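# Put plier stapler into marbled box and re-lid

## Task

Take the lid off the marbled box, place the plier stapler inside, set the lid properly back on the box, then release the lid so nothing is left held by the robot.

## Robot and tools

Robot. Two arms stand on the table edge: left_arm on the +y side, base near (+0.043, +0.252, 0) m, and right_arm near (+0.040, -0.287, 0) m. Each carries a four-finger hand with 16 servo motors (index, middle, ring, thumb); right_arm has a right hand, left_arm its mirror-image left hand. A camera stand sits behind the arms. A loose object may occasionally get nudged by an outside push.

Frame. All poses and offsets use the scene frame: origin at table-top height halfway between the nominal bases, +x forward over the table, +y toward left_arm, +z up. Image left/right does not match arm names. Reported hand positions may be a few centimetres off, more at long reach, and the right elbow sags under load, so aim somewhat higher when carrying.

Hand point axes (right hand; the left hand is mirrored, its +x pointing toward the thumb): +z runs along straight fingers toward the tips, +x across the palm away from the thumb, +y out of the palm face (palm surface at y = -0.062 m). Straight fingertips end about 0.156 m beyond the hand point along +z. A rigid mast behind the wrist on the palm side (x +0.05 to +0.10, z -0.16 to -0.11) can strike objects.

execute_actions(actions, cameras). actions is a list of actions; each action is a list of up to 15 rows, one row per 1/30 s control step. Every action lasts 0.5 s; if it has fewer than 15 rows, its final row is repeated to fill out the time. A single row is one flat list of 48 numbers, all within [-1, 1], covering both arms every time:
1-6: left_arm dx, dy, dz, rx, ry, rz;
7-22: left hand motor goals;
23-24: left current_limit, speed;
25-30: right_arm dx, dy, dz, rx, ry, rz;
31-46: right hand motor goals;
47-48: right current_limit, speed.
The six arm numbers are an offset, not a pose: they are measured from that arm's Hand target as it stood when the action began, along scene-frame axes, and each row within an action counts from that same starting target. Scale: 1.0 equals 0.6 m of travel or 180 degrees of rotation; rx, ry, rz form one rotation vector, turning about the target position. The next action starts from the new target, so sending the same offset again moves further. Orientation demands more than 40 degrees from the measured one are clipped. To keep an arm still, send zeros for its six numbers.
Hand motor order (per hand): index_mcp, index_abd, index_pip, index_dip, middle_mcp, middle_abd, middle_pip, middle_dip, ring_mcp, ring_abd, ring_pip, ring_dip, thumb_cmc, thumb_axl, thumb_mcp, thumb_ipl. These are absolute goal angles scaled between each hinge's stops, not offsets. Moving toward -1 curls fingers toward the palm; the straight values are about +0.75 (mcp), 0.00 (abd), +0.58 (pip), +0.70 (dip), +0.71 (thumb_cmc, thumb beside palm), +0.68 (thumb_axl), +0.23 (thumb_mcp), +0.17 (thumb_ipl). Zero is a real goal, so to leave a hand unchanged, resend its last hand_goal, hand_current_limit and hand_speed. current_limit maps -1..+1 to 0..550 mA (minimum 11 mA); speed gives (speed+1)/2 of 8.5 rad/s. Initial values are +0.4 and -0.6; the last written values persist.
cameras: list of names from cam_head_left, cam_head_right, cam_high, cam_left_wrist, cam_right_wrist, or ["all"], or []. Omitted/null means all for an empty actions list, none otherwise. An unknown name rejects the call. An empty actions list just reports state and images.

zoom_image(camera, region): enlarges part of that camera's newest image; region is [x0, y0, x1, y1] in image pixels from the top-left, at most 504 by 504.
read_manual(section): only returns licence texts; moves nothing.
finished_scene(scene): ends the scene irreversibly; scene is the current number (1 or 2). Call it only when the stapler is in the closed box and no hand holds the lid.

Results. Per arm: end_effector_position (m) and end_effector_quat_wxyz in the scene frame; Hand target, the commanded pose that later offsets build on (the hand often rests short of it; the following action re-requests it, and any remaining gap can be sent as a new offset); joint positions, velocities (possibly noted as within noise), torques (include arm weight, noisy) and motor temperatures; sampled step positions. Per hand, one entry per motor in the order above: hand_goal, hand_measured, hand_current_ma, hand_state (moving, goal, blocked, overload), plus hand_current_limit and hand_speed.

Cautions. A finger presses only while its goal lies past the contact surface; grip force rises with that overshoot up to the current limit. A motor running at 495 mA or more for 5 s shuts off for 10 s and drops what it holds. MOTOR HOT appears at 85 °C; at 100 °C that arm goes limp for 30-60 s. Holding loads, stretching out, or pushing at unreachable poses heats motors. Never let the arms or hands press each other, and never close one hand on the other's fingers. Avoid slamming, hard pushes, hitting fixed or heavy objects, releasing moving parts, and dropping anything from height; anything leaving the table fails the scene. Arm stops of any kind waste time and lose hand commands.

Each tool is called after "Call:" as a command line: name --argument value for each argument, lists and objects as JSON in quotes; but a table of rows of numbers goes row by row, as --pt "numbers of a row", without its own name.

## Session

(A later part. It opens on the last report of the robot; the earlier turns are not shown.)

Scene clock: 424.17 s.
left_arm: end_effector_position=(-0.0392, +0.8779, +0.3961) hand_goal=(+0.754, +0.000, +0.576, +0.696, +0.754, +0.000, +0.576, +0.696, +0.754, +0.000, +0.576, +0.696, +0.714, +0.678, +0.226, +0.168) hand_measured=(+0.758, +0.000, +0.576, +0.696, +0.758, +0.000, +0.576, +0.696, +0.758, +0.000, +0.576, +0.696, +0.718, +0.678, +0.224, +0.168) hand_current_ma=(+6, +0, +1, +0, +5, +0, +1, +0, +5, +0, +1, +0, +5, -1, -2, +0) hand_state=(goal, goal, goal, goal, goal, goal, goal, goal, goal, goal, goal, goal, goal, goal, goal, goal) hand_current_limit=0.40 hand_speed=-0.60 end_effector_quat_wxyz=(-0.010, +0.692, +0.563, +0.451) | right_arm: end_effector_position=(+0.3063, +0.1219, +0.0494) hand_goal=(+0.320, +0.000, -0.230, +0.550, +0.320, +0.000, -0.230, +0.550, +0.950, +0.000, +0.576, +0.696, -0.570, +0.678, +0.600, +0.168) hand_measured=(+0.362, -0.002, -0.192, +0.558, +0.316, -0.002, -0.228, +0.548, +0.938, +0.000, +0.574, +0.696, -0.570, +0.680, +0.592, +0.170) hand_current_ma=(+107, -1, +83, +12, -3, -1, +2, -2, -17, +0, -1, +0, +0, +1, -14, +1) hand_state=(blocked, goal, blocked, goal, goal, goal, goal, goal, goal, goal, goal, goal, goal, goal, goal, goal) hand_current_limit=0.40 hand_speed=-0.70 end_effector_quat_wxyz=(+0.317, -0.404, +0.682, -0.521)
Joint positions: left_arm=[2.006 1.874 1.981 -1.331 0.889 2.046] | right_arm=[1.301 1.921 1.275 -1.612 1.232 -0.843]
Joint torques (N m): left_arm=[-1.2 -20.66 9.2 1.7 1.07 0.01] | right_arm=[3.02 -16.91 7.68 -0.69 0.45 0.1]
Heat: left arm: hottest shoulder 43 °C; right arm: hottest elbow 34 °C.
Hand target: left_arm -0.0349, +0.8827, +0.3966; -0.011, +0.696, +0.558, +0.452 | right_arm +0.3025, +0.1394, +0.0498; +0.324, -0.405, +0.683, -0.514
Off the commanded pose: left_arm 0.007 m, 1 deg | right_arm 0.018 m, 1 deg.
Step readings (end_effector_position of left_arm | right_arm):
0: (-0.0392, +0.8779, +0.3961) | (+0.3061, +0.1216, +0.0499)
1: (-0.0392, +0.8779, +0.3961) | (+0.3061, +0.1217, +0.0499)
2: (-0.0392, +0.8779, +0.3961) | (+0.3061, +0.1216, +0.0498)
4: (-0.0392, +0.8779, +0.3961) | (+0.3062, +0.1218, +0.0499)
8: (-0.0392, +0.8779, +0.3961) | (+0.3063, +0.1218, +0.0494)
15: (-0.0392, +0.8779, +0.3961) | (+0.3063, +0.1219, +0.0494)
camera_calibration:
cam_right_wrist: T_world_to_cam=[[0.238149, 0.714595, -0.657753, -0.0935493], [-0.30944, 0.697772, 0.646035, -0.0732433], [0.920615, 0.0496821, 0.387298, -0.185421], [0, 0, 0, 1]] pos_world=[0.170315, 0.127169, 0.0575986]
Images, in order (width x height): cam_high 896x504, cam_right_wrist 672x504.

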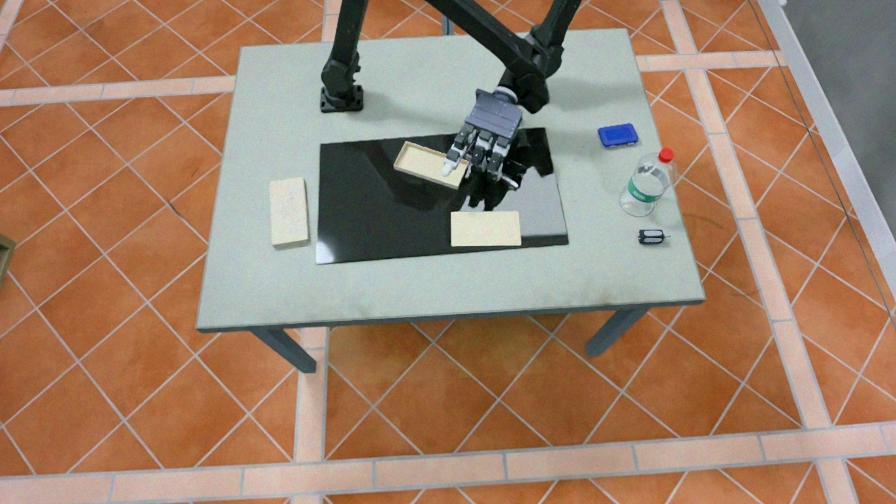

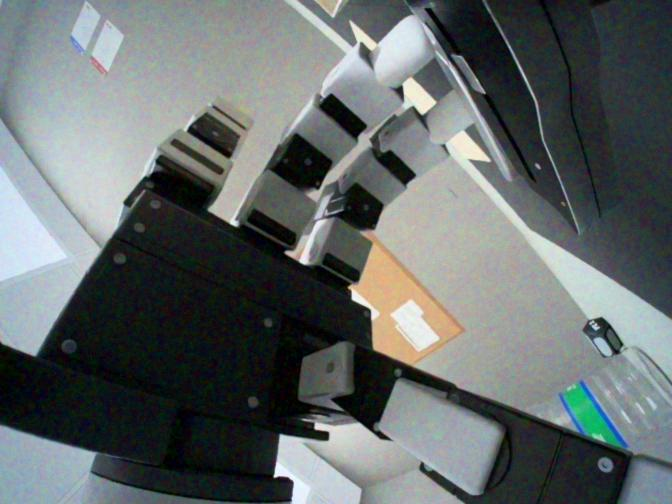

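Call:
execute_actions --actions '[[[0,0,0,0,0,0,0.754,0,0.576,0.696,0.754,0,0.576,0.696,0.754,0,0.576,0.696,0.714,0.678,0.226,0.168,0.4,-0.6,0.04,0,0,0,0,0,0.45,0,-0.23,0.55,0.45,0,-0.23,0.55,0.95,0,0.576,0.696,-0.57,0.678,0.6,0.168,0.4,-0.6]],[[0,0,0,0,0,0,0.754,0,0.576,0.696,0.754,0,0.576,0.696,0.754,0,0.576,0.696,0.714,0.678,0.226,0.168,0.4,-0.6,0.02,0.065,0,0,0,0,0.45,0,-0.23,0.55,0.45,0,-0.23,0.55,0.95,0,0.576,0.696,-0.57,0.678,0.6,0.168,0.4,-0.6]],[[0,0,0,0,0,0,0.754,0,0.576,0.696,0.754,0,0.576,0.696,0.754,0,0.576,0.696,0.714,0.678,0.226,0.168,0.4,-0.6,0,0,0,0,0,0,0.40,0,-0.23,0.55,0.40,0,-0.23,0.55,0.95,0,0.576,0.696,-0.57,0.678,0.6,0.168,0.4,-0.7]]]' --cameras '["cam_high","cam_right_wrist"]'

Call:
zoom_image --camera "cam_high" --region '[440, 120, 560, 220]'

Call:
zoom_image --camera "cam_right_wrist" --region '[340, 0, 672, 250]'

Scene clock: 429.57 s.
left_arm: end_effector_position=(-0.0392, +0.8779, +0.3961) hand_goal=(+0.754, +0.000, +0.576, +0.696, +0.754, +0.000, +0.576, +0.696, +0.754, +0.000, +0.576, +0.696, +0.714, +0.678, +0.226, +0.168) hand_measured=(+0.758, +0.000, +0.576, +0.696, +0.758, +0.000, +0.576, +0.696, +0.758, +0.000, +0.576, +0.696, +0.718, +0.678, +0.224, +0.168) hand_current_ma=(+6, +0, +1, +0, +5, +0, +1, +0, +5, +0, +1, +0, +5, -1, -2, +0) hand_state=(goal, goal, goal, goal, goal, goal, goal, goal, goal, goal, goal, goal, goal, goal, goal, goal) hand_current_limit=0.40 hand_speed=-0.60 end_effector_quat_wxyz=(-0.010, +0.692, +0.563, +0.451) | right_arm: end_effector_position=(+0.3310, +0.1656, +0.0479) hand_goal=(+0.400, +0.000, -0.230, +0.550, +0.400, +0.000, -0.230, +0.550, +0.950, +0.000, +0.576, +0.696, -0.570, +0.678, +0.600, +0.168) hand_measured=(+0.426, -0.008, -0.220, +0.554, +0.400, -0.004, -0.228, +0.550, +0.938, +0.000, +0.574, +0.696, -0.570, +0.680, +0.592, +0.170) hand_current_ma=(+55, -7, +15, +4, +0, -3, +1, +0, -17, +0, -1, +0, +0, +1, -14, +1) hand_state=(blocked, goal, goal, goal, goal, goal, goal, goal, goal, goal, goal, goal, goal, goal, goal, goal) hand_current_limit=0.40 hand_speed=-0.70 end_effector_quat_wxyz=(+0.323, -0.412, +0.677, -0.517)
Joint positions: left_arm=[2.006 1.874 1.981 -1.331 0.889 2.046] | right_arm=[1.277 2.001 1.417 -1.569 1.259 -0.954]
Joint torques (N m): left_arm=[-1.2 -20.6 9.18 1.69 1.06 0.01] | right_arm=[0.85 -18.73 8.58 -0.46 0.57 0.03]
Heat: left arm: hottest shoulder 43 °C; right arm: hottest elbow 34 °C.
Hand target: left_arm -0.0349, +0.8827, +0.3966; -0.011, +0.696, +0.558, +0.452 | right_arm +0.3386, +0.1785, +0.0499; +0.325, -0.405, +0.683, -0.514
Off the commanded pose: left_arm 0.007 m, 1 deg | right_arm 0.015 m, 1 deg.
Step readings (end_effector_position of left_arm | right_arm):
0: (-0.0392, +0.8779, +0.3961) | (+0.3063, +0.1219, +0.0494)
1: (-0.0392, +0.8779, +0.3961) | (+0.3063, +0.1219, +0.0494)
2: (-0.0392, +0.8779, +0.3961) | (+0.3064, +0.1220, +0.0493)
4: (-0.0392, +0.8779, +0.3961) | (+0.3076, +0.1238, +0.0485)
8: (-0.0392, +0.8779, +0.3961) | (+0.3111, +0.1268, +0.0466)
15: (-0.0392, +0.8779, +0.3961) | (+0.3143, +0.1263, +0.0460)
16: (-0.0392, +0.8779, +0.3961) | (+0.3143, +0.1266, +0.0462)
17: (-0.0392, +0.8779, +0.3961) | (+0.3147, +0.1282, +0.0470)
19: (-0.0392, +0.8779, +0.3961) | (+0.3181, +0.1387, +0.0483)
23: (-0.0392, +0.8779, +0.3961) | (+0.3262, +0.1613, +0.0489)
30: (-0.0392, +0.8779, +0.3961) | (+0.3289, +0.1662, +0.0468)
31: (-0.0392, +0.8779, +0.3961) | (+0.3289, +0.1663, +0.0469)
32: (-0.0392, +0.8779, +0.3961) | (+0.3292, +0.1662, +0.0472)
34: (-0.0392, +0.8779, +0.3961) | (+0.3301, +0.1659, +0.0477)
38: (-0.0392, +0.8779, +0.3961) | (+0.3310, +0.1656, +0.0480)
45: (-0.0392, +0.8779, +0.3961) | (+0.3310, +0.1655, +0.0478)
camera_calibration:
cam_right_wrist: T_world_to_cam=[[0.222969, 0.719261, -0.657988, -0.127482], [-0.324348, 0.691261, 0.645722, -0.0890572], [0.919284, 0.0694414, 0.387421, -0.212621], [0, 0, 0, 1]] pos_world=[0.194998, 0.168019, 0.0559987]
Images, in order (width x height): cam_high 896x504, cam_right_wrist 672x504.

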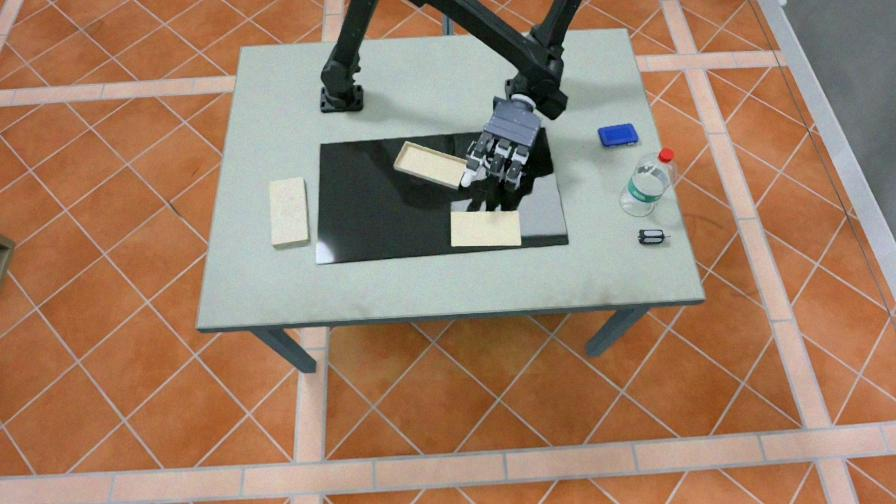

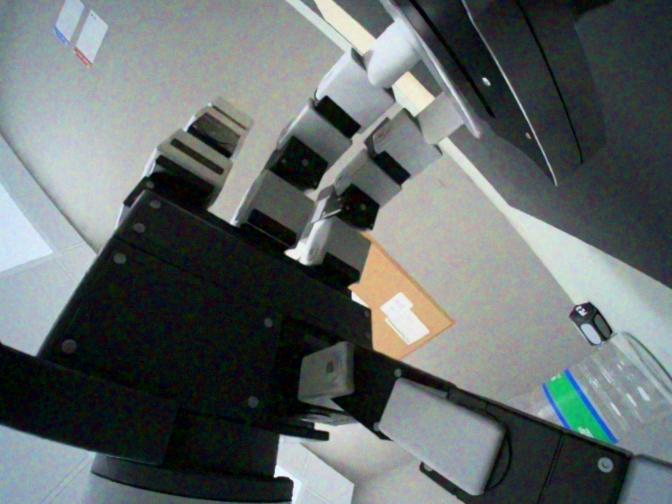

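Scaled by 4.200 from the camera's 896x504 image, which has a finer 1280x720 frame.

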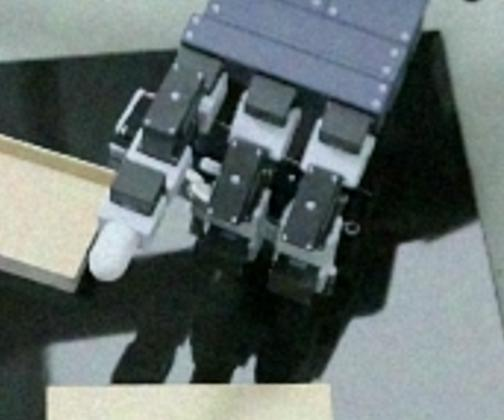

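Scaled by 1.518 from the camera's 672x504 image, which has a finer 960x720 frame.

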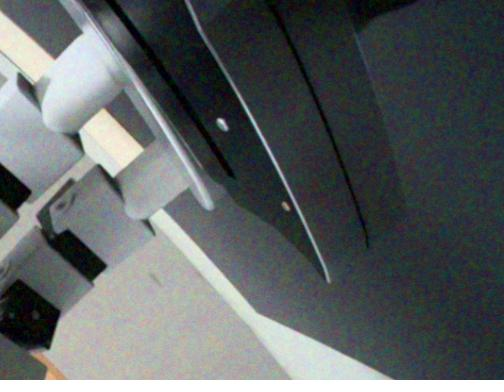

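Call:
execute_actions --actions '[[[0,0,0,0,0,0,0.754,0,0.576,0.696,0.754,0,0.576,0.696,0.754,0,0.576,0.696,0.714,0.678,0.226,0.168,0.4,-0.6,0,0,0,0,0,0,0.22,0,-0.25,0.55,0.40,0,-0.23,0.55,0.95,0,0.576,0.696,-0.57,0.678,0.6,0.168,0.4,-0.7]]]' --cameras '["cam_high","cam_right_wrist"]'

Call:
zoom_image --camera "cam_high" --region '[440, 120, 560, 220]'

Call:
zoom_image --camera "cam_right_wrist" --region '[340, 0, 672, 250]'

Scene clock: 431.67 s.
left_arm: end_effector_position=(-0.0392, +0.8779, +0.3961) hand_goal=(+0.754, +0.000, +0.576, +0.696, +0.754, +0.000, +0.576, +0.696, +0.754, +0.000, +0.576, +0.696, +0.714, +0.678, +0.226, +0.168) hand_measured=(+0.758, +0.000, +0.576, +0.696, +0.758, +0.000, +0.576, +0.696, +0.758, +0.000, +0.576, +0.696, +0.718, +0.678, +0.224, +0.168) hand_current_ma=(+6, +0, +1, +0, +5, +0, +1, +0, +5, +0, +1, +0, +5, -1, -2, +0) hand_state=(goal, goal, goal, goal, goal, goal, goal, goal, goal, goal, goal, goal, goal, goal, goal, goal) hand_current_limit=0.40 hand_speed=-0.60 end_effector_quat_wxyz=(-0.010, +0.692, +0.563, +0.451) | right_arm: end_effector_position=(+0.3359, +0.1636, +0.0495) hand_goal=(+0.220, +0.000, -0.250, +0.550, +0.400, +0.000, -0.230, +0.550, +0.950, +0.000, +0.576, +0.696, -0.570, +0.678, +0.600, +0.168) hand_measured=(+0.362, -0.008, -0.216, +0.568, +0.396, -0.004, -0.228, +0.550, +0.938, +0.000, +0.574, +0.696, -0.570, +0.680, +0.592, +0.170) hand_current_ma=(+385, -7, +74, +29, -4, -3, +1, +0, -17, +0, -1, +0, +0, +1, -14, +1) hand_state=(blocked, goal, blocked, goal, goal, goal, goal, goal, goal, goal, goal, goal, goal, goal, goal, goal) hand_current_limit=0.40 hand_speed=-0.70 end_effector_quat_wxyz=(+0.322, -0.409, +0.677, -0.520)
Joint positions: left_arm=[2.006 1.874 1.981 -1.331 0.889 2.046] | right_arm=[1.268 2.001 1.42 -1.573 1.264 -0.954]
Joint torques (N m): left_arm=[-1.2 -20.6 9.2 1.69 1.06 0] | right_arm=[1.67 -18.78 8.42 -0.39 0.38 0.03]
Heat: left arm: hottest shoulder 43 °C; right arm: hottest elbow 34 °C.
Hand target: left_arm -0.0349, +0.8827, +0.3966; -0.011, +0.696, +0.558, +0.452 | right_arm +0.3385, +0.1785, +0.0499; +0.325, -0.405, +0.683, -0.514
Off the commanded pose: left_arm 0.007 m, 1 deg | right_arm 0.015 m, 1 deg.
Step readings (end_effector_position of left_arm | right_arm):
0: (-0.0392, +0.8779, +0.3961) | (+0.3310, +0.1656, +0.0479)
1: (-0.0392, +0.8779, +0.3961) | (+0.3311, +0.1656, +0.0480)
2: (-0.0392, +0.8779, +0.3961) | (+0.3313, +0.1655, +0.0480)
4: (-0.0392, +0.8779, +0.3961) | (+0.3325, +0.1650, +0.0486)
8: (-0.0392, +0.8779, +0.3961) | (+0.3351, +0.1639, +0.0493)
15: (-0.0392, +0.8779, +0.3961) | (+0.3359, +0.1636, +0.0495)
camera_calibration:
cam_right_wrist: T_world_to_cam=[[0.230049, 0.716325, -0.658754, -0.127862], [-0.322232, 0.694793, 0.642985, -0.0883359], [0.918283, 0.0643531, 0.390659, -0.21665], [0, 0, 0, 1]] pos_world=[0.199896, 0.166908, 0.0572053]
Images, in order (width x height): cam_high 896x504, cam_right_wrist 672x504.

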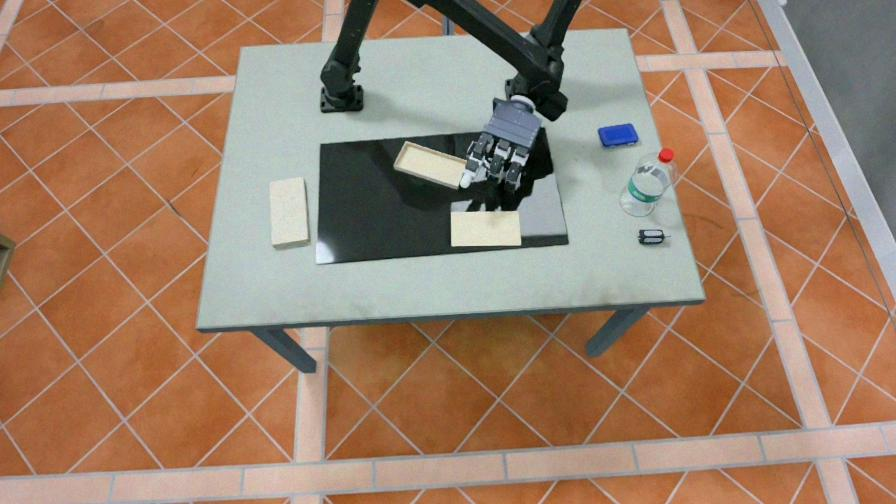

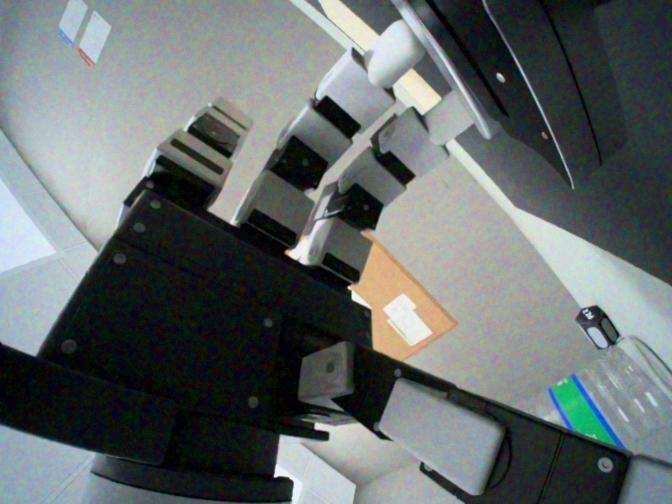

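Scaled by 4.200 from the camera's 896x504 image, which has a finer 1280x720 frame.

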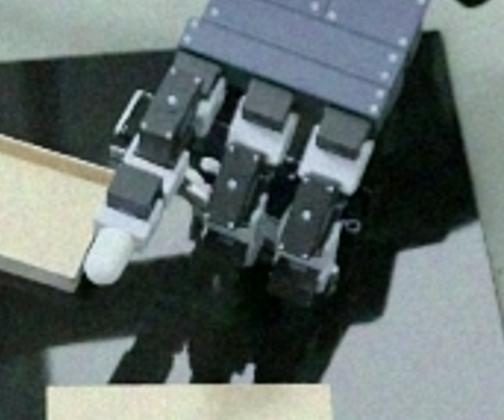

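Scaled by 1.518 from the camera's 672x504 image, which has a finer 960x720 frame.

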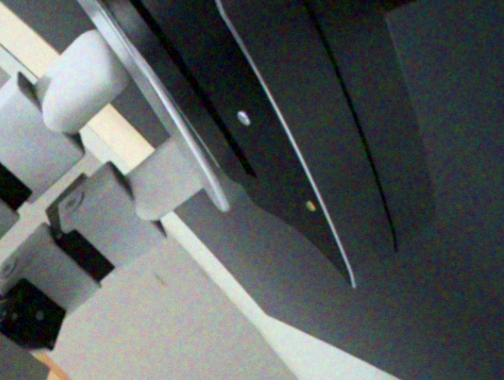

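Call:
execute_actions --actions '[[[0,0,0,0,0,0,0.754,0,0.576,0.696,0.754,0,0.576,0.696,0.754,0,0.576,0.696,0.714,0.678,0.226,0.168,0.4,-0.6,-0.01,0,0.008,0,0,0,0.25,0,-0.27,0.55,0.40,0,-0.25,0.55,0.95,0,0.576,0.696,-0.57,0.678,0.6,0.168,0.2,-0.7]]]' --cameras '["cam_high","cam_right_wrist"]'

Call:
zoom_image --camera "cam_right_wrist" --region '[340, 0, 672, 250]'

Scene clock: 434.43 s.
left_arm: end_effector_position=(-0.0392, +0.8779, +0.3961) hand_goal=(+0.754, +0.000, +0.576, +0.696, +0.754, +0.000, +0.576, +0.696, +0.754, +0.000, +0.576, +0.696, +0.714, +0.678, +0.226, +0.168) hand_measured=(+0.758, +0.000, +0.576, +0.696, +0.758, +0.000, +0.576, +0.696, +0.758, +0.000, +0.576, +0.696, +0.718, +0.678, +0.224, +0.168) hand_current_ma=(+6, +0, +1, +0, +5, +0, +1, +0, +5, +0, +1, +0, +5, -1, -2, +0) hand_state=(goal, goal, goal, goal, goal, goal, goal, goal, goal, goal, goal, goal, goal, goal, goal, goal) hand_current_limit=0.40 hand_speed=-0.60 end_effector_quat_wxyz=(-0.010, +0.692, +0.563, +0.451) | right_arm: end_effector_position=(+0.3352, +0.1622, +0.0510) hand_goal=(+0.250, +0.000, -0.270, +0.550, +0.400, +0.000, -0.250, +0.550, +0.950, +0.000, +0.576, +0.696, -0.570, +0.678, +0.600, +0.168) hand_measured=(+0.280, +0.000, -0.236, +0.568, +0.396, -0.004, -0.248, +0.550, +0.938, +0.000, +0.574, +0.696, -0.570, +0.680, +0.592, +0.170) hand_current_ma=(+64, +0, +74, +29, -4, -3, +2, +0, -17, +0, -1, +0, +0, +1, -14, +1) hand_state=(blocked, goal, blocked, goal, goal, goal, goal, goal, goal, goal, goal, goal, goal, goal, goal, goal) hand_current_limit=0.20 hand_speed=-0.70 end_effector_quat_wxyz=(+0.320, -0.405, +0.681, -0.520)
Joint positions: left_arm=[2.006 1.874 1.981 -1.331 0.889 2.046] | right_arm=[1.268 2.001 1.423 -1.595 1.257 -0.932]
Joint torques (N m): left_arm=[-1.26 -20.54 9.18 1.72 1.06 0] | right_arm=[2.67 -19.31 8.34 -0.81 0.43 0.08]
Heat: left arm: hottest shoulder 43 °C; right arm: hottest elbow 34 °C.
Hand target: left_arm -0.0349, +0.8827, +0.3966; -0.011, +0.696, +0.558, +0.452 | right_arm +0.3325, +0.1785, +0.0547; +0.325, -0.405, +0.683, -0.514
Off the commanded pose: left_arm 0.007 m, 1 deg | right_arm 0.017 m, 1 deg.
Step readings (end_effector_position of left_arm | right_arm):
0: (-0.0392, +0.8779, +0.3961) | (+0.3359, +0.1636, +0.0495)
1: (-0.0392, +0.8779, +0.3961) | (+0.3359, +0.1635, +0.0496)
2: (-0.0392, +0.8779, +0.3961) | (+0.3359, +0.1634, +0.0497)
4: (-0.0392, +0.8779, +0.3961) | (+0.3360, +0.1633, +0.0503)
8: (-0.0392, +0.8779, +0.3961) | (+0.3356, +0.1628, +0.0509)
15: (-0.0392, +0.8779, +0.3961) | (+0.3353, +0.1623, +0.0510)
camera_calibration:
cam_right_wrist: T_world_to_cam=[[0.236243, 0.716402, -0.656474, -0.128003], [-0.314721, 0.695592, 0.645834, -0.0912299], [0.919315, 0.0540323, 0.389795, -0.215028], [0, 0, 0, 1]] pos_world=[0.199206, 0.166779, 0.0587055]
Images, in order (width x height): cam_high 896x504, cam_right_wrist 672x504.

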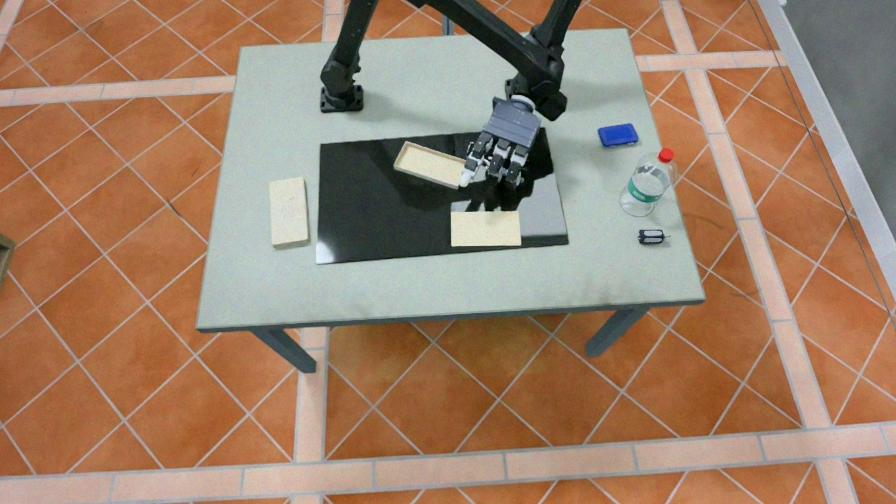

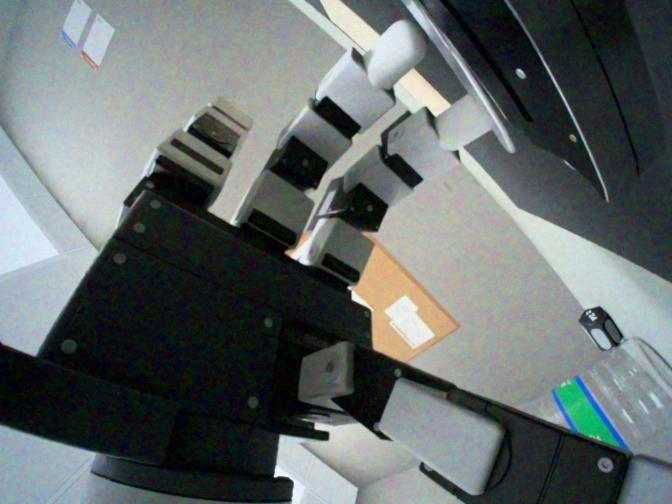

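Scaled by 1.518 from the camera's 672x504 image, which has a finer 960x720 frame.

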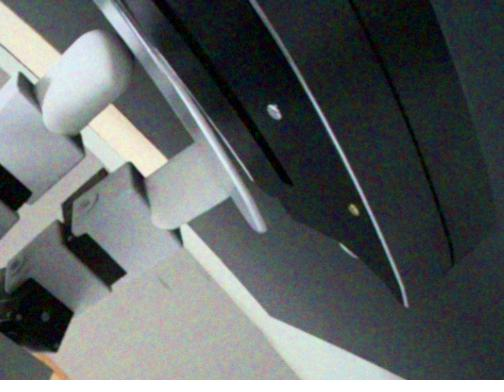

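Call:
execute_actions --actions '[[[0,0,0,0,0,0,0.754,0,0.576,0.696,0.754,0,0.576,0.696,0.754,0,0.576,0.696,0.714,0.678,0.226,0.168,0.4,-0.6,0.02,-0.01,0.1,0,0,0,0.45,0,-0.27,0.55,0.45,0,-0.27,0.55,0.95,0,0.576,0.696,-0.57,0.678,0.3,0.168,0.2,-0.7]],[[0,0,0,0,0,0,0.754,0,0.576,0.696,0.754,0,0.576,0.696,0.754,0,0.576,0.696,0.714,0.678,0.226,0.168,0.4,-0.6,-0.03,-0.30,0.03,0,0,0,0.45,0,-0.27,0.55,0.45,0,-0.27,0.55,0.95,0,0.576,0.696,-0.57,0.678,0.3,0.168,0.2,-0.7]]]' --cameras '["cam_high","cam_right_wrist"]'

Call:
zoom_image --camera "cam_high" --region '[460, 130, 540, 210]'

Call:
zoom_image --camera "cam_high" --region '[380, 110, 500, 210]'

Scene clock: 437.77 s.
left_arm: end_effector_position=(-0.0392, +0.8779, +0.3961) hand_goal=(+0.754, +0.000, +0.576, +0.696, +0.754, +0.000, +0.576, +0.696, +0.754, +0.000, +0.576, +0.696, +0.714, +0.678, +0.226, +0.168) hand_measured=(+0.758, +0.000, +0.576, +0.696, +0.758, +0.000, +0.576, +0.696, +0.758, +0.000, +0.576, +0.696, +0.718, +0.678, +0.224, +0.168) hand_current_ma=(+6, +0, +1, +0, +5, +0, +1, +0, +5, +0, +1, +0, +5, -1, -2, +0) hand_state=(goal, goal, goal, goal, goal, goal, goal, goal, goal, goal, goal, goal, goal, goal, goal, goal) hand_current_limit=0.40 hand_speed=-0.60 end_effector_quat_wxyz=(-0.010, +0.692, +0.563, +0.451) | right_arm: end_effector_position=(+0.3236, -0.0044, +0.1293) hand_goal=(+0.450, +0.000, -0.270, +0.550, +0.450, +0.000, -0.270, +0.550, +0.950, +0.000, +0.576, +0.696, -0.570, +0.678, +0.300, +0.168) hand_measured=(+0.436, +0.000, -0.268, +0.554, +0.436, +0.000, -0.268, +0.550, +0.938, +0.000, +0.574, +0.696, -0.570, +0.680, +0.300, +0.170) hand_current_ma=(-22, +0, +2, +3, -23, +0, +2, +0, -17, +0, -1, +0, +0, +1, +0, +1) hand_state=(goal, goal, goal, goal, goal, goal, goal, goal, goal, goal, goal, goal, goal, goal, goal, goal) hand_current_limit=0.20 hand_speed=-0.70 end_effector_quat_wxyz=(+0.320, -0.399, +0.679, -0.527)
Joint positions: left_arm=[2.006 1.874 1.981 -1.331 0.889 2.046] | right_arm=[1.167 1.482 0.957 -1.4 1.313 -1.191]
Joint torques (N m): left_arm=[-1.14 -20.6 9.18 1.7 1.07 0.01] | right_arm=[0.62 -13.63 5.6 0.42 0.88 -0.02]
Heat: left arm: hottest shoulder 43 °C; right arm: hottest elbow 34 °C.
Hand target: left_arm -0.0349, +0.8827, +0.3966; -0.011, +0.696, +0.558, +0.452 | right_arm +0.3266, -0.0077, +0.1328; +0.325, -0.405, +0.683, -0.514
Off the commanded pose: left_arm 0.007 m, 1 deg | right_arm 0.005 m, 2 deg.
Step readings (end_effector_position of left_arm | right_arm):
0: (-0.0392, +0.8779, +0.3961) | (+0.3352, +0.1622, +0.0510)
1: (-0.0392, +0.8779, +0.3961) | (+0.3352, +0.1621, +0.0510)
2: (-0.0392, +0.8779, +0.3961) | (+0.3350, +0.1615, +0.0515)
4: (-0.0392, +0.8779, +0.3961) | (+0.3340, +0.1593, +0.0540)
8: (-0.0392, +0.8779, +0.3961) | (+0.3336, +0.1581, +0.0668)
15: (-0.0392, +0.8779, +0.3961) | (+0.3349, +0.1629, +0.0906)
16: (-0.0392, +0.8779, +0.3961) | (+0.3352, +0.1628, +0.0917)
17: (-0.0392, +0.8779, +0.3961) | (+0.3362, +0.1582, +0.0915)
19: (-0.0392, +0.8779, +0.3961) | (+0.3311, +0.1256, +0.0876)
23: (-0.0392, +0.8779, +0.3961) | (+0.3234, +0.0374, +0.0893)
30: (-0.0392, +0.8779, +0.3961) | (+0.3269, -0.0013, +0.1260)
camera_calibration:
cam_right_wrist: T_world_to_cam=[[0.253491, 0.709462, -0.657576, 0.0401266], [-0.31653, 0.703191, 0.636656, -0.0278293], [0.914085, 0.0467558, 0.402818, -0.225983], [0, 0, 0, 1]] pos_world=[0.187587, 0.00166698, 0.135134]
Images, in order (width x height): cam_high 896x504, cam_right_wrist 672x504.

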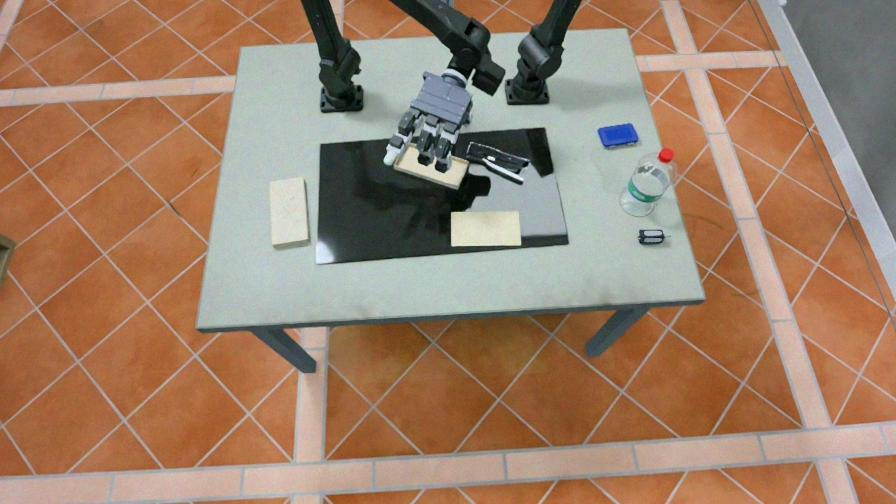

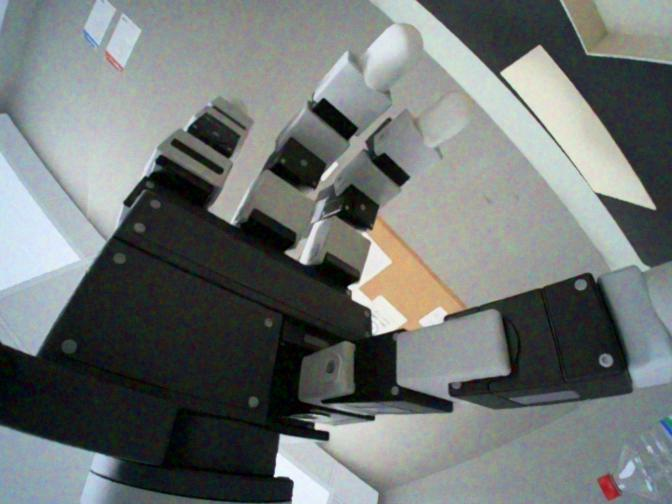

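Scaled by 6.300 from the camera's 896x504 image, which has a finer 1280x720 frame.

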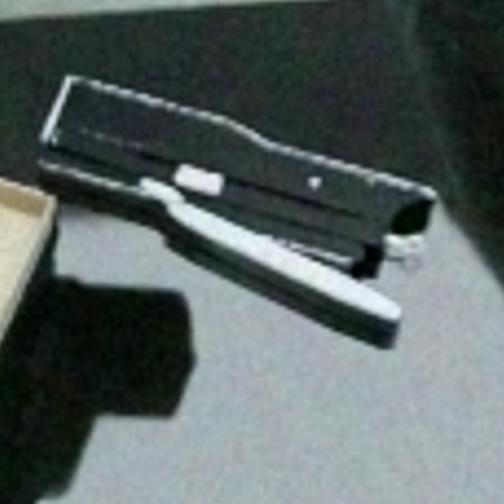

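Scaled by 4.200 from the camera's 896x504 image, which has a finer 1280x720 frame.

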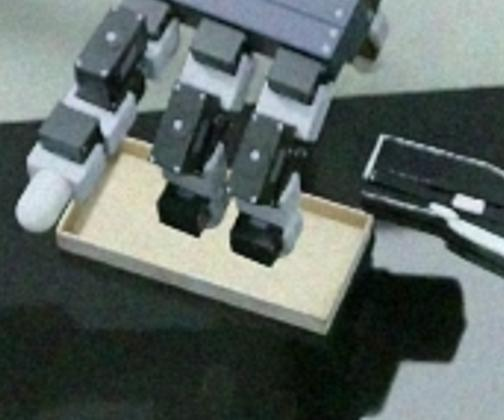

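Call:
execute_actions --actions '[[[0,0,0,0,0,0,0.754,0,0.576,0.696,0.754,0,0.576,0.696,0.754,0,0.576,0.696,0.714,0.678,0.226,0.168,0.4,-0.6,-0.035,0.20,-0.03,0,0,-0.011,0.5,0,-0.35,0.552,0.5,0,-0.35,0.552,0.95,0,0.576,0.696,-0.57,0.678,0.35,0.168,0.2,-0.6]],[[0,0,0,0,0,0,0.754,0,0.576,0.696,0.754,0,0.576,0.696,0.754,0,0.576,0.696,0.714,0.678,0.226,0.168,0.4,-0.6,0,0,-0.06,0,0,0,0.5,0,-0.35,0.552,0.5,0,-0.35,0.552,0.95,0,0.576,0.696,-0.57,0.678,0.35,0.168,0.2,-0.6]]]' --cameras '["cam_right_wrist"]'

Scene clock: 443.83 s.
left_arm: end_effector_position=(-0.0392, +0.8779, +0.3961) hand_goal=(+0.754, +0.000, +0.576, +0.696, +0.754, +0.000, +0.576, +0.696, +0.754, +0.000, +0.576, +0.696, +0.714, +0.678, +0.226, +0.168) hand_measured=(+0.758, +0.000, +0.576, +0.696, +0.758, +0.000, +0.576, +0.696, +0.758, +0.000, +0.576, +0.696, +0.718, +0.678, +0.224, +0.168) hand_current_ma=(+6, +0, +1, +0, +5, +0, +1, +0, +5, +0, +1, +0, +5, -1, -2, +0) hand_state=(goal, goal, goal, goal, goal, goal, goal, goal, goal, goal, goal, goal, goal, goal, goal, goal) hand_current_limit=0.40 hand_speed=-0.60 end_effector_quat_wxyz=(-0.010, +0.692, +0.563, +0.451) | right_arm: end_effector_position=(+0.3014, +0.0976, +0.0685) hand_goal=(+0.500, +0.000, -0.350, +0.552, +0.500, +0.000, -0.350, +0.552, +0.950, +0.000, +0.576, +0.696, -0.570, +0.678, +0.350, +0.168) hand_measured=(+0.488, +0.000, -0.348, +0.554, +0.486, +0.000, -0.348, +0.550, +0.938, +0.000, +0.574, +0.696, -0.570, +0.680, +0.346, +0.170) hand_current_ma=(-21, +0, +3, +1, -22, +0, +2, -2, -17, +0, -1, +0, +0, +1, -7, +1) hand_state=(goal, goal, goal, goal, goal, goal, goal, goal, goal, goal, goal, goal, goal, goal, goal, goal) hand_current_limit=0.20 hand_speed=-0.60 end_effector_quat_wxyz=(+0.307, -0.404, +0.682, -0.526)
Joint positions: left_arm=[2.006 1.874 1.981 -1.331 0.889 2.046] | right_arm=[1.295 1.854 1.226 -1.661 1.223 -0.828]
Joint torques (N m): left_arm=[-1.14 -20.66 9.18 1.72 1.06 0.01] | right_arm=[1.49 -17.55 7.98 -0.99 0.51 0.11]
Heat: left arm: hottest shoulder 43 °C; right arm: hottest elbow 34 °C.
Hand target: left_arm -0.0349, +0.8827, +0.3966; -0.011, +0.696, +0.558, +0.452 | right_arm +0.3055, +0.1125, +0.0788; +0.316, -0.393, +0.690, -0.520
Off the commanded pose: left_arm 0.007 m, 1 deg | right_arm 0.018 m, 2 deg.
joint sent to its limit (right arm) — joint 4 (wrist pitch), lower limit. The joint targets still meet the commanded pose.
Step readings (end_effector_position of left_arm | right_arm):
0: (-0.0392, +0.8779, +0.3961) | (+0.3236, -0.0044, +0.1293)
1: (-0.0392, +0.8779, +0.3961) | (+0.3233, -0.0043, +0.1290)
2: (-0.0392, +0.8779, +0.3961) | (+0.3214, -0.0026, +0.1274)
4: (-0.0392, +0.8779, +0.3961) | (+0.3154, +0.0108, +0.1230)
8: (-0.0392, +0.8779, +0.3961) | (+0.3027, +0.0656, +0.1132)
15: (-0.0392, +0.8779, +0.3961) | (+0.2969, +0.0936, +0.0998)
16: (-0.0392, +0.8779, +0.3961) | (+0.2972, +0.0937, +0.0996)
17: (-0.0392, +0.8779, +0.3961) | (+0.2977, +0.0943, +0.0990)
19: (-0.0392, +0.8779, +0.3961) | (+0.2989, +0.0964, +0.0951)
23: (-0.0392, +0.8779, +0.3961) | (+0.2999, +0.0969, +0.0795)
30: (-0.0392, +0.8779, +0.3961) | (+0.3004, +0.0955, +0.0669)
camera_calibration:
cam_right_wrist: T_world_to_cam=[[0.243307, 0.701106, -0.670262, -0.0619496], [-0.293339, 0.711857, 0.638132, -0.0758621], [0.924529, 0.0413515, 0.378862, -0.186823], [0, 0, 0, 1]] pos_world=[0.165543, 0.105162, 0.0776677]
Images, in order (width x height): cam_right_wrist 672x504.

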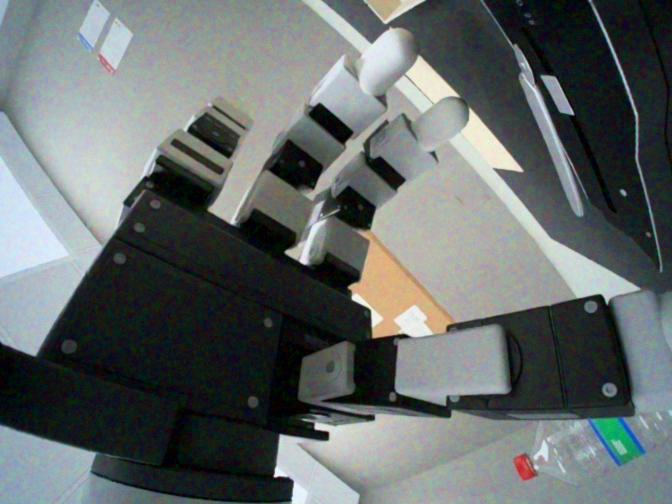

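Call:
execute_actions --actions '[[[0,0,0,0,0,0,0.754,0,0.576,0.696,0.754,0,0.576,0.696,0.754,0,0.576,0.696,0.714,0.678,0.226,0.168,0.4,-0.6,0.007,0.015,-0.03,0,0,0.0167,0.5,0,-0.35,0.552,0.5,0,-0.35,0.552,0.95,0,0.576,0.696,-0.57,0.678,0.35,0.168,0.2,-0.6]]]' --cameras '["cam_right_wrist"]'

Call:
zoom_image --camera "cam_right_wrist" --region '[340, 0, 672, 250]'

Scene clock: 446.03 s.
left_arm: end_effector_position=(-0.0392, +0.8779, +0.3961) hand_goal=(+0.754, +0.000, +0.576, +0.696, +0.754, +0.000, +0.576, +0.696, +0.754, +0.000, +0.576, +0.696, +0.714, +0.678, +0.226, +0.168) hand_measured=(+0.758, +0.000, +0.576, +0.696, +0.758, +0.000, +0.576, +0.696, +0.758, +0.000, +0.576, +0.696, +0.718, +0.678, +0.224, +0.168) hand_current_ma=(+6, +0, +1, +0, +5, +0, +1, +0, +5, +0, +1, +0, +5, -1, -2, +0) hand_state=(goal, goal, goal, goal, goal, goal, goal, goal, goal, goal, goal, goal, goal, goal, goal, goal) hand_current_limit=0.40 hand_speed=-0.60 end_effector_quat_wxyz=(-0.010, +0.692, +0.563, +0.451) | right_arm: end_effector_position=(+0.3063, +0.1128, +0.0598) hand_goal=(+0.500, +0.000, -0.350, +0.552, +0.500, +0.000, -0.350, +0.552, +0.950, +0.000, +0.576, +0.696, -0.570, +0.678, +0.350, +0.168) hand_measured=(+0.488, +0.000, -0.348, +0.554, +0.486, +0.000, -0.348, +0.550, +0.938, +0.000, +0.574, +0.696, -0.570, +0.680, +0.346, +0.170) hand_current_ma=(-21, +0, +3, +1, -22, +0, +2, -2, -17, +0, -1, +0, +0, +1, -7, +1) hand_state=(goal, goal, goal, goal, goal, goal, goal, goal, goal, goal, goal, goal, goal, goal, goal, goal) hand_current_limit=0.20 hand_speed=-0.60 end_effector_quat_wxyz=(+0.325, -0.412, +0.678, -0.515)
Joint positions: left_arm=[2.006 1.874 1.981 -1.331 0.889 2.046] | right_arm=[1.295 1.862 1.226 -1.544 1.249 -0.92]
Joint torques (N m): left_arm=[-1.14 -20.66 9.2 1.7 1.06 0.01] | right_arm=[1.32 -17.2 6.58 0.02 0.83 -0.05]
Heat: left arm: hottest shoulder 43 °C; right arm: hottest elbow 34 °C.
Hand target: left_arm -0.0349, +0.8827, +0.3966; -0.011, +0.696, +0.558, +0.452 | right_arm +0.3097, +0.1215, +0.0609; +0.329, -0.411, +0.679, -0.511
Off the commanded pose: left_arm 0.007 m, 1 deg | right_arm 0.009 m, 1 deg.
Step readings (end_effector_position of left_arm | right_arm):
0: (-0.0392, +0.8779, +0.3961) | (+0.3014, +0.0977, +0.0685)
1: (-0.0392, +0.8779, +0.3961) | (+0.3014, +0.0977, +0.0685)
2: (-0.0392, +0.8779, +0.3961) | (+0.3018, +0.0982, +0.0685)
4: (-0.0392, +0.8779, +0.3961) | (+0.3039, +0.1023, +0.0681)
8: (-0.0392, +0.8779, +0.3961) | (+0.3063, +0.1090, +0.0648)
15: (-0.0392, +0.8779, +0.3961) | (+0.3066, +0.1125, +0.0607)
camera_calibration:
cam_right_wrist: T_world_to_cam=[[0.219905, 0.723725, -0.654113, -0.0758973], [-0.326322, 0.686473, 0.649822, -0.067331], [0.919323, 0.0705524, 0.387127, -0.190877], [0, 0, 0, 1]] pos_world=[0.170197, 0.114617, 0.0680015]
Images, in order (width x height): cam_right_wrist 672x504.

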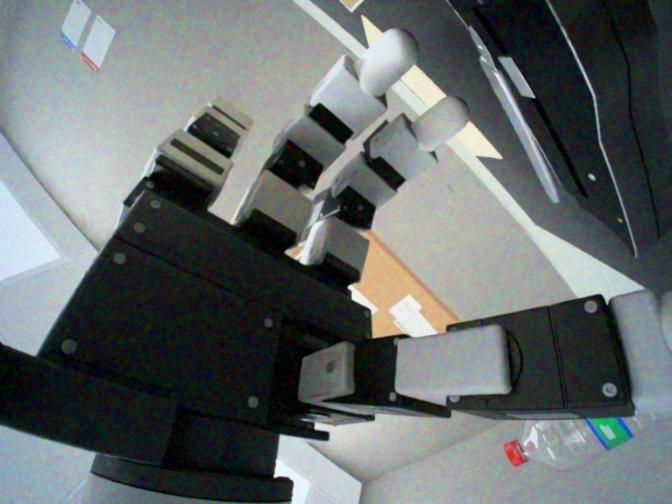

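Scaled by 1.518 from the camera's 672x504 image, which has a finer 960x720 frame.

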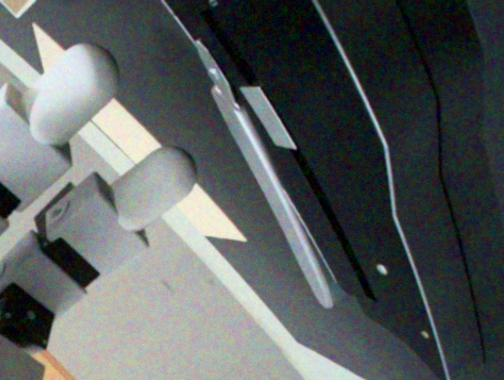

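Call:
execute_actions --actions '[[[0,0,0,0,0,0,0.754,0,0.576,0.696,0.754,0,0.576,0.696,0.754,0,0.576,0.696,0.714,0.678,0.226,0.168,0.4,-0.6,0.0,-0.01,-0.018,0,0,0,0.4,0,-0.3,0.552,0.4,0,-0.3,0.552,0.95,0,0.576,0.696,-0.57,0.678,0.2,0.168,0.0,-0.6]],[[0,0,0,0,0,0,0.754,0,0.576,0.696,0.754,0,0.576,0.696,0.754,0,0.576,0.696,0.714,0.678,0.226,0.168,0.4,-0.6,0,0,0,0,0,0,0.24,0,-0.29,0.552,0.2,0,-0.29,0.552,0.95,0,0.576,0.696,-0.57,0.678,0.05,0.168,-0.2,-0.75]]]' --cameras '["cam_right_wrist"]'

Call:
zoom_image --camera "cam_right_wrist" --region '[340, 0, 672, 250]'

Scene clock: 448.43 s.
left_arm: end_effector_position=(-0.0392, +0.8779, +0.3961) hand_goal=(+0.754, +0.000, +0.576, +0.696, +0.754, +0.000, +0.576, +0.696, +0.754, +0.000, +0.576, +0.696, +0.714, +0.678, +0.226, +0.168) hand_measured=(+0.758, +0.000, +0.576, +0.696, +0.758, +0.000, +0.576, +0.696, +0.758, +0.000, +0.576, +0.696, +0.718, +0.678, +0.224, +0.168) hand_current_ma=(+6, +0, +1, +0, +5, +0, +1, +0, +5, +0, +1, +0, +5, -1, -2, +0) hand_state=(goal, goal, goal, goal, goal, goal, goal, goal, goal, goal, goal, goal, goal, goal, goal, goal) hand_current_limit=0.40 hand_speed=-0.60 end_effector_quat_wxyz=(-0.010, +0.692, +0.563, +0.451) | right_arm: end_effector_position=(+0.3085, +0.1180, +0.0569) hand_goal=(+0.240, +0.000, -0.290, +0.552, +0.200, +0.000, -0.290, +0.552, +0.950, +0.000, +0.576, +0.696, -0.570, +0.678, +0.050, +0.168) hand_measured=(+0.278, -0.002, -0.278, +0.556, +0.204, +0.000, -0.290, +0.550, +0.938, +0.000, +0.574, +0.696, -0.570, +0.680, +0.052, +0.170) hand_current_ma=(+92, -1, +17, +4, +5, +0, +0, -1, -17, +0, -1, +0, +0, +1, +2, +1) hand_state=(blocked, goal, goal, goal, goal, goal, goal, goal, goal, goal, goal, goal, goal, goal, goal, goal) hand_current_limit=-0.20 hand_speed=-0.75 end_effector_quat_wxyz=(+0.335, -0.408, +0.681, -0.508)
Joint positions: left_arm=[2.006 1.874 1.981 -1.331 0.889 2.046] | right_arm=[1.294 1.862 1.221 -1.498 1.256 -0.936]
Joint torques (N m): left_arm=[-1.2 -20.66 9.18 1.72 1.06 0.01] | right_arm=[1.08 -17.03 4.85 0.13 0.64 -0.05]
Heat: left arm: hottest shoulder 43 °C; right arm: hottest elbow 34 °C.
Hand target: left_arm -0.0349, +0.8827, +0.3966; -0.011, +0.696, +0.558, +0.452 | right_arm +0.3097, +0.1155, +0.0501; +0.329, -0.411, +0.679, -0.511
Off the commanded pose: left_arm 0.007 m, 1 deg | right_arm 0.007 m, 1 deg.
Step readings (end_effector_position of left_arm | right_arm):
0: (-0.0392, +0.8779, +0.3961) | (+0.3062, +0.1128, +0.0598)
1: (-0.0392, +0.8779, +0.3961) | (+0.3063, +0.1128, +0.0598)
2: (-0.0392, +0.8779, +0.3961) | (+0.3066, +0.1135, +0.0597)
4: (-0.0392, +0.8779, +0.3961) | (+0.3071, +0.1158, +0.0591)
8: (-0.0392, +0.8779, +0.3961) | (+0.3080, +0.1189, +0.0582)
15: (-0.0392, +0.8779, +0.3961) | (+0.3076, +0.1179, +0.0564)
16: (-0.0392, +0.8779, +0.3961) | (+0.3076, +0.1179, +0.0564)
17: (-0.0392, +0.8779, +0.3961) | (+0.3077, +0.1180, +0.0564)
19: (-0.0392, +0.8779, +0.3961) | (+0.3077, +0.1180, +0.0564)
23: (-0.0392, +0.8779, +0.3961) | (+0.3085, +0.1180, +0.0568)
30: (-0.0392, +0.8779, +0.3961) | (+0.3085, +0.1180, +0.0569)
camera_calibration:
cam_right_wrist: T_world_to_cam=[[0.220939, 0.740688, -0.634482, -0.0854865], [-0.338001, 0.668392, 0.662576, -0.0633696], [0.914845, 0.068067, 0.398027, -0.191183], [0, 0, 0, 1]] pos_world=[0.172371, 0.118688, 0.0638436]
Images, in order (width x height): cam_right_wrist 672x504.

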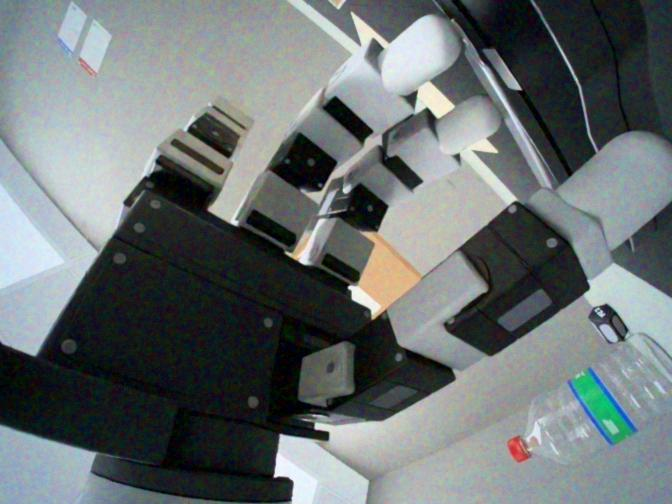

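Scaled by 1.518 from the camera's 672x504 image, which has a finer 960x720 frame.

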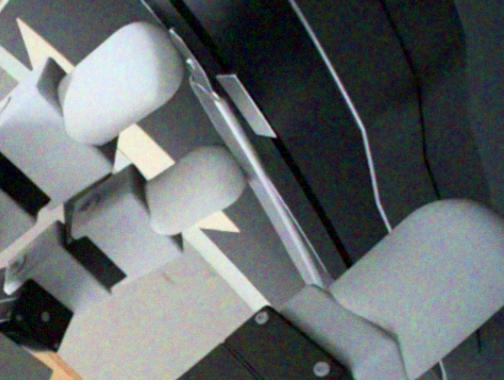

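Call:
execute_actions --actions '[[[0,0,0,0,0,0,0.754,0,0.576,0.696,0.754,0,0.576,0.696,0.754,0,0.576,0.696,0.714,0.678,0.226,0.168,0.4,-0.6,0.0,0,0,0,0,0,0.4,0,-0.3,0.552,0.35,0,-0.3,0.552,0.95,0,0.576,0.696,-0.57,0.678,0.15,0.168,0.0,-0.6]],[[0,0,0,0,0,0,0.754,0,0.576,0.696,0.754,0,0.576,0.696,0.754,0,0.576,0.696,0.714,0.678,0.226,0.168,0.4,-0.6,-0.003,-0.02,-0.012,0,0,0,0.4,0,-0.3,0.552,0.35,0,-0.3,0.552,0.95,0,0.576,0.696,-0.57,0.678,0.15,0.168,0.0,-0.6]]]' --cameras '["cam_right_wrist"]'

Call:
zoom_image --camera "cam_right_wrist" --region '[340, 0, 672, 250]'

Scene clock: 450.47 s.
left_arm: end_effector_position=(-0.0392, +0.8779, +0.3961) hand_goal=(+0.754, +0.000, +0.576, +0.696, +0.754, +0.000, +0.576, +0.696, +0.754, +0.000, +0.576, +0.696, +0.714, +0.678, +0.226, +0.168) hand_measured=(+0.758, +0.000, +0.576, +0.696, +0.758, +0.000, +0.576, +0.696, +0.758, +0.000, +0.576, +0.696, +0.718, +0.678, +0.224, +0.168) hand_current_ma=(+6, +0, +1, +0, +5, +0, +1, +0, +5, +0, +1, +0, +5, -1, -2, +0) hand_state=(goal, goal, goal, goal, goal, goal, goal, goal, goal, goal, goal, goal, goal, goal, goal, goal) hand_current_limit=0.40 hand_speed=-0.60 end_effector_quat_wxyz=(-0.010, +0.692, +0.563, +0.451) | right_arm: end_effector_position=(+0.3066, +0.1102, +0.0474) hand_goal=(+0.400, +0.000, -0.300, +0.552, +0.350, +0.000, -0.300, +0.552, +0.950, +0.000, +0.576, +0.696, -0.570, +0.678, +0.150, +0.168) hand_measured=(+0.388, -0.002, -0.296, +0.556, +0.338, +0.000, -0.298, +0.550, +0.938, +0.000, +0.574, +0.696, -0.576, +0.680, +0.156, +0.170) hand_current_ma=(-20, -1, +4, +3, -19, +0, +2, -1, -18, +0, -1, +0, -7, +1, +8, +3) hand_state=(goal, goal, goal, goal, goal, goal, goal, goal, goal, goal, goal, goal, goal, goal, goal, goal) hand_current_limit=0.00 hand_speed=-0.60 end_effector_quat_wxyz=(+0.336, -0.407, +0.681, -0.507)
Joint positions: left_arm=[2.006 1.874 1.981 -1.331 0.889 2.046] | right_arm=[1.294 1.859 1.185 -1.463 1.258 -0.934]
Joint torques (N m): left_arm=[-1.14 -20.6 9.2 1.7 1.06 0.01] | right_arm=[0.73 -17.79 4.03 0.23 0.64 -0.16]
Heat: left arm: hottest shoulder 43 °C; right arm: hottest elbow 34 °C.
Hand target: left_arm -0.0349, +0.8827, +0.3966; -0.011, +0.696, +0.558, +0.452 | right_arm +0.3078, +0.1034, +0.0428; +0.329, -0.411, +0.679, -0.511
Off the commanded pose: left_arm 0.007 m, 1 deg | right_arm 0.008 m, 1 deg.
Step readings (end_effector_position of left_arm | right_arm):
0: (-0.0392, +0.8779, +0.3961) | (+0.3085, +0.1180, +0.0569)
1: (-0.0392, +0.8779, +0.3961) | (+0.3085, +0.1180, +0.0569)
2: (-0.0392, +0.8779, +0.3961) | (+0.3085, +0.1180, +0.0569)
4: (-0.0392, +0.8779, +0.3961) | (+0.3085, +0.1180, +0.0569)
8: (-0.0392, +0.8779, +0.3961) | (+0.3085, +0.1180, +0.0569)
15: (-0.0392, +0.8779, +0.3961) | (+0.3085, +0.1180, +0.0569)
16: (-0.0392, +0.8779, +0.3961) | (+0.3084, +0.1177, +0.0567)
17: (-0.0392, +0.8779, +0.3961) | (+0.3084, +0.1174, +0.0559)
19: (-0.0392, +0.8779, +0.3961) | (+0.3075, +0.1145, +0.0523)
23: (-0.0392, +0.8779, +0.3961) | (+0.3063, +0.1093, +0.0477)
30: (-0.0392, +0.8779, +0.3961) | (+0.3066, +0.1103, +0.0475)
camera_calibration:
cam_right_wrist: T_world_to_cam=[[0.222392, 0.742499, -0.631852, -0.086055], [-0.34019, 0.666446, 0.663416, -0.0516676], [0.913681, 0.0674107, 0.400803, -0.184752], [0, 0, 0, 1]] pos_world=[0.170365, 0.110784, 0.0539522]
Images, in order (width x height): cam_right_wrist 672x504.

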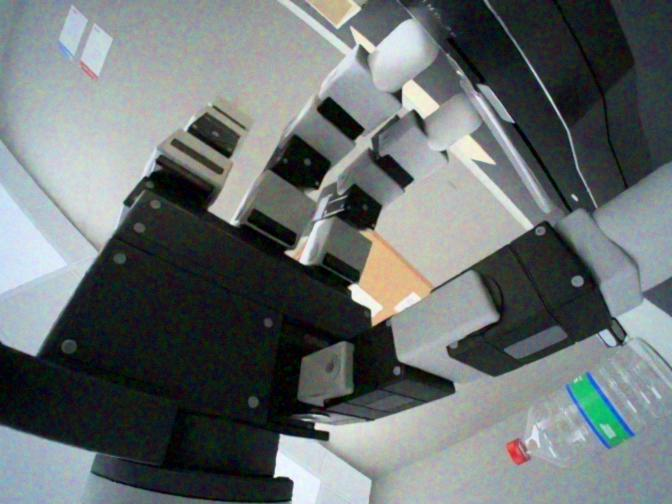

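Scaled by 1.518 from the camera's 672x504 image, which has a finer 960x720 frame.

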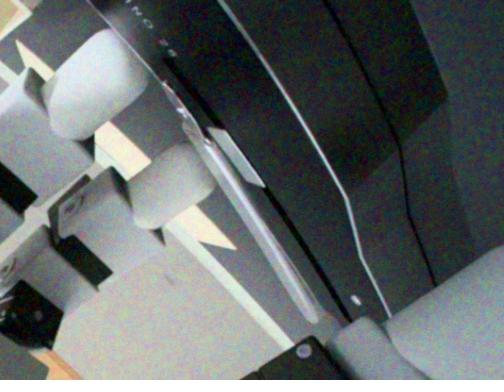

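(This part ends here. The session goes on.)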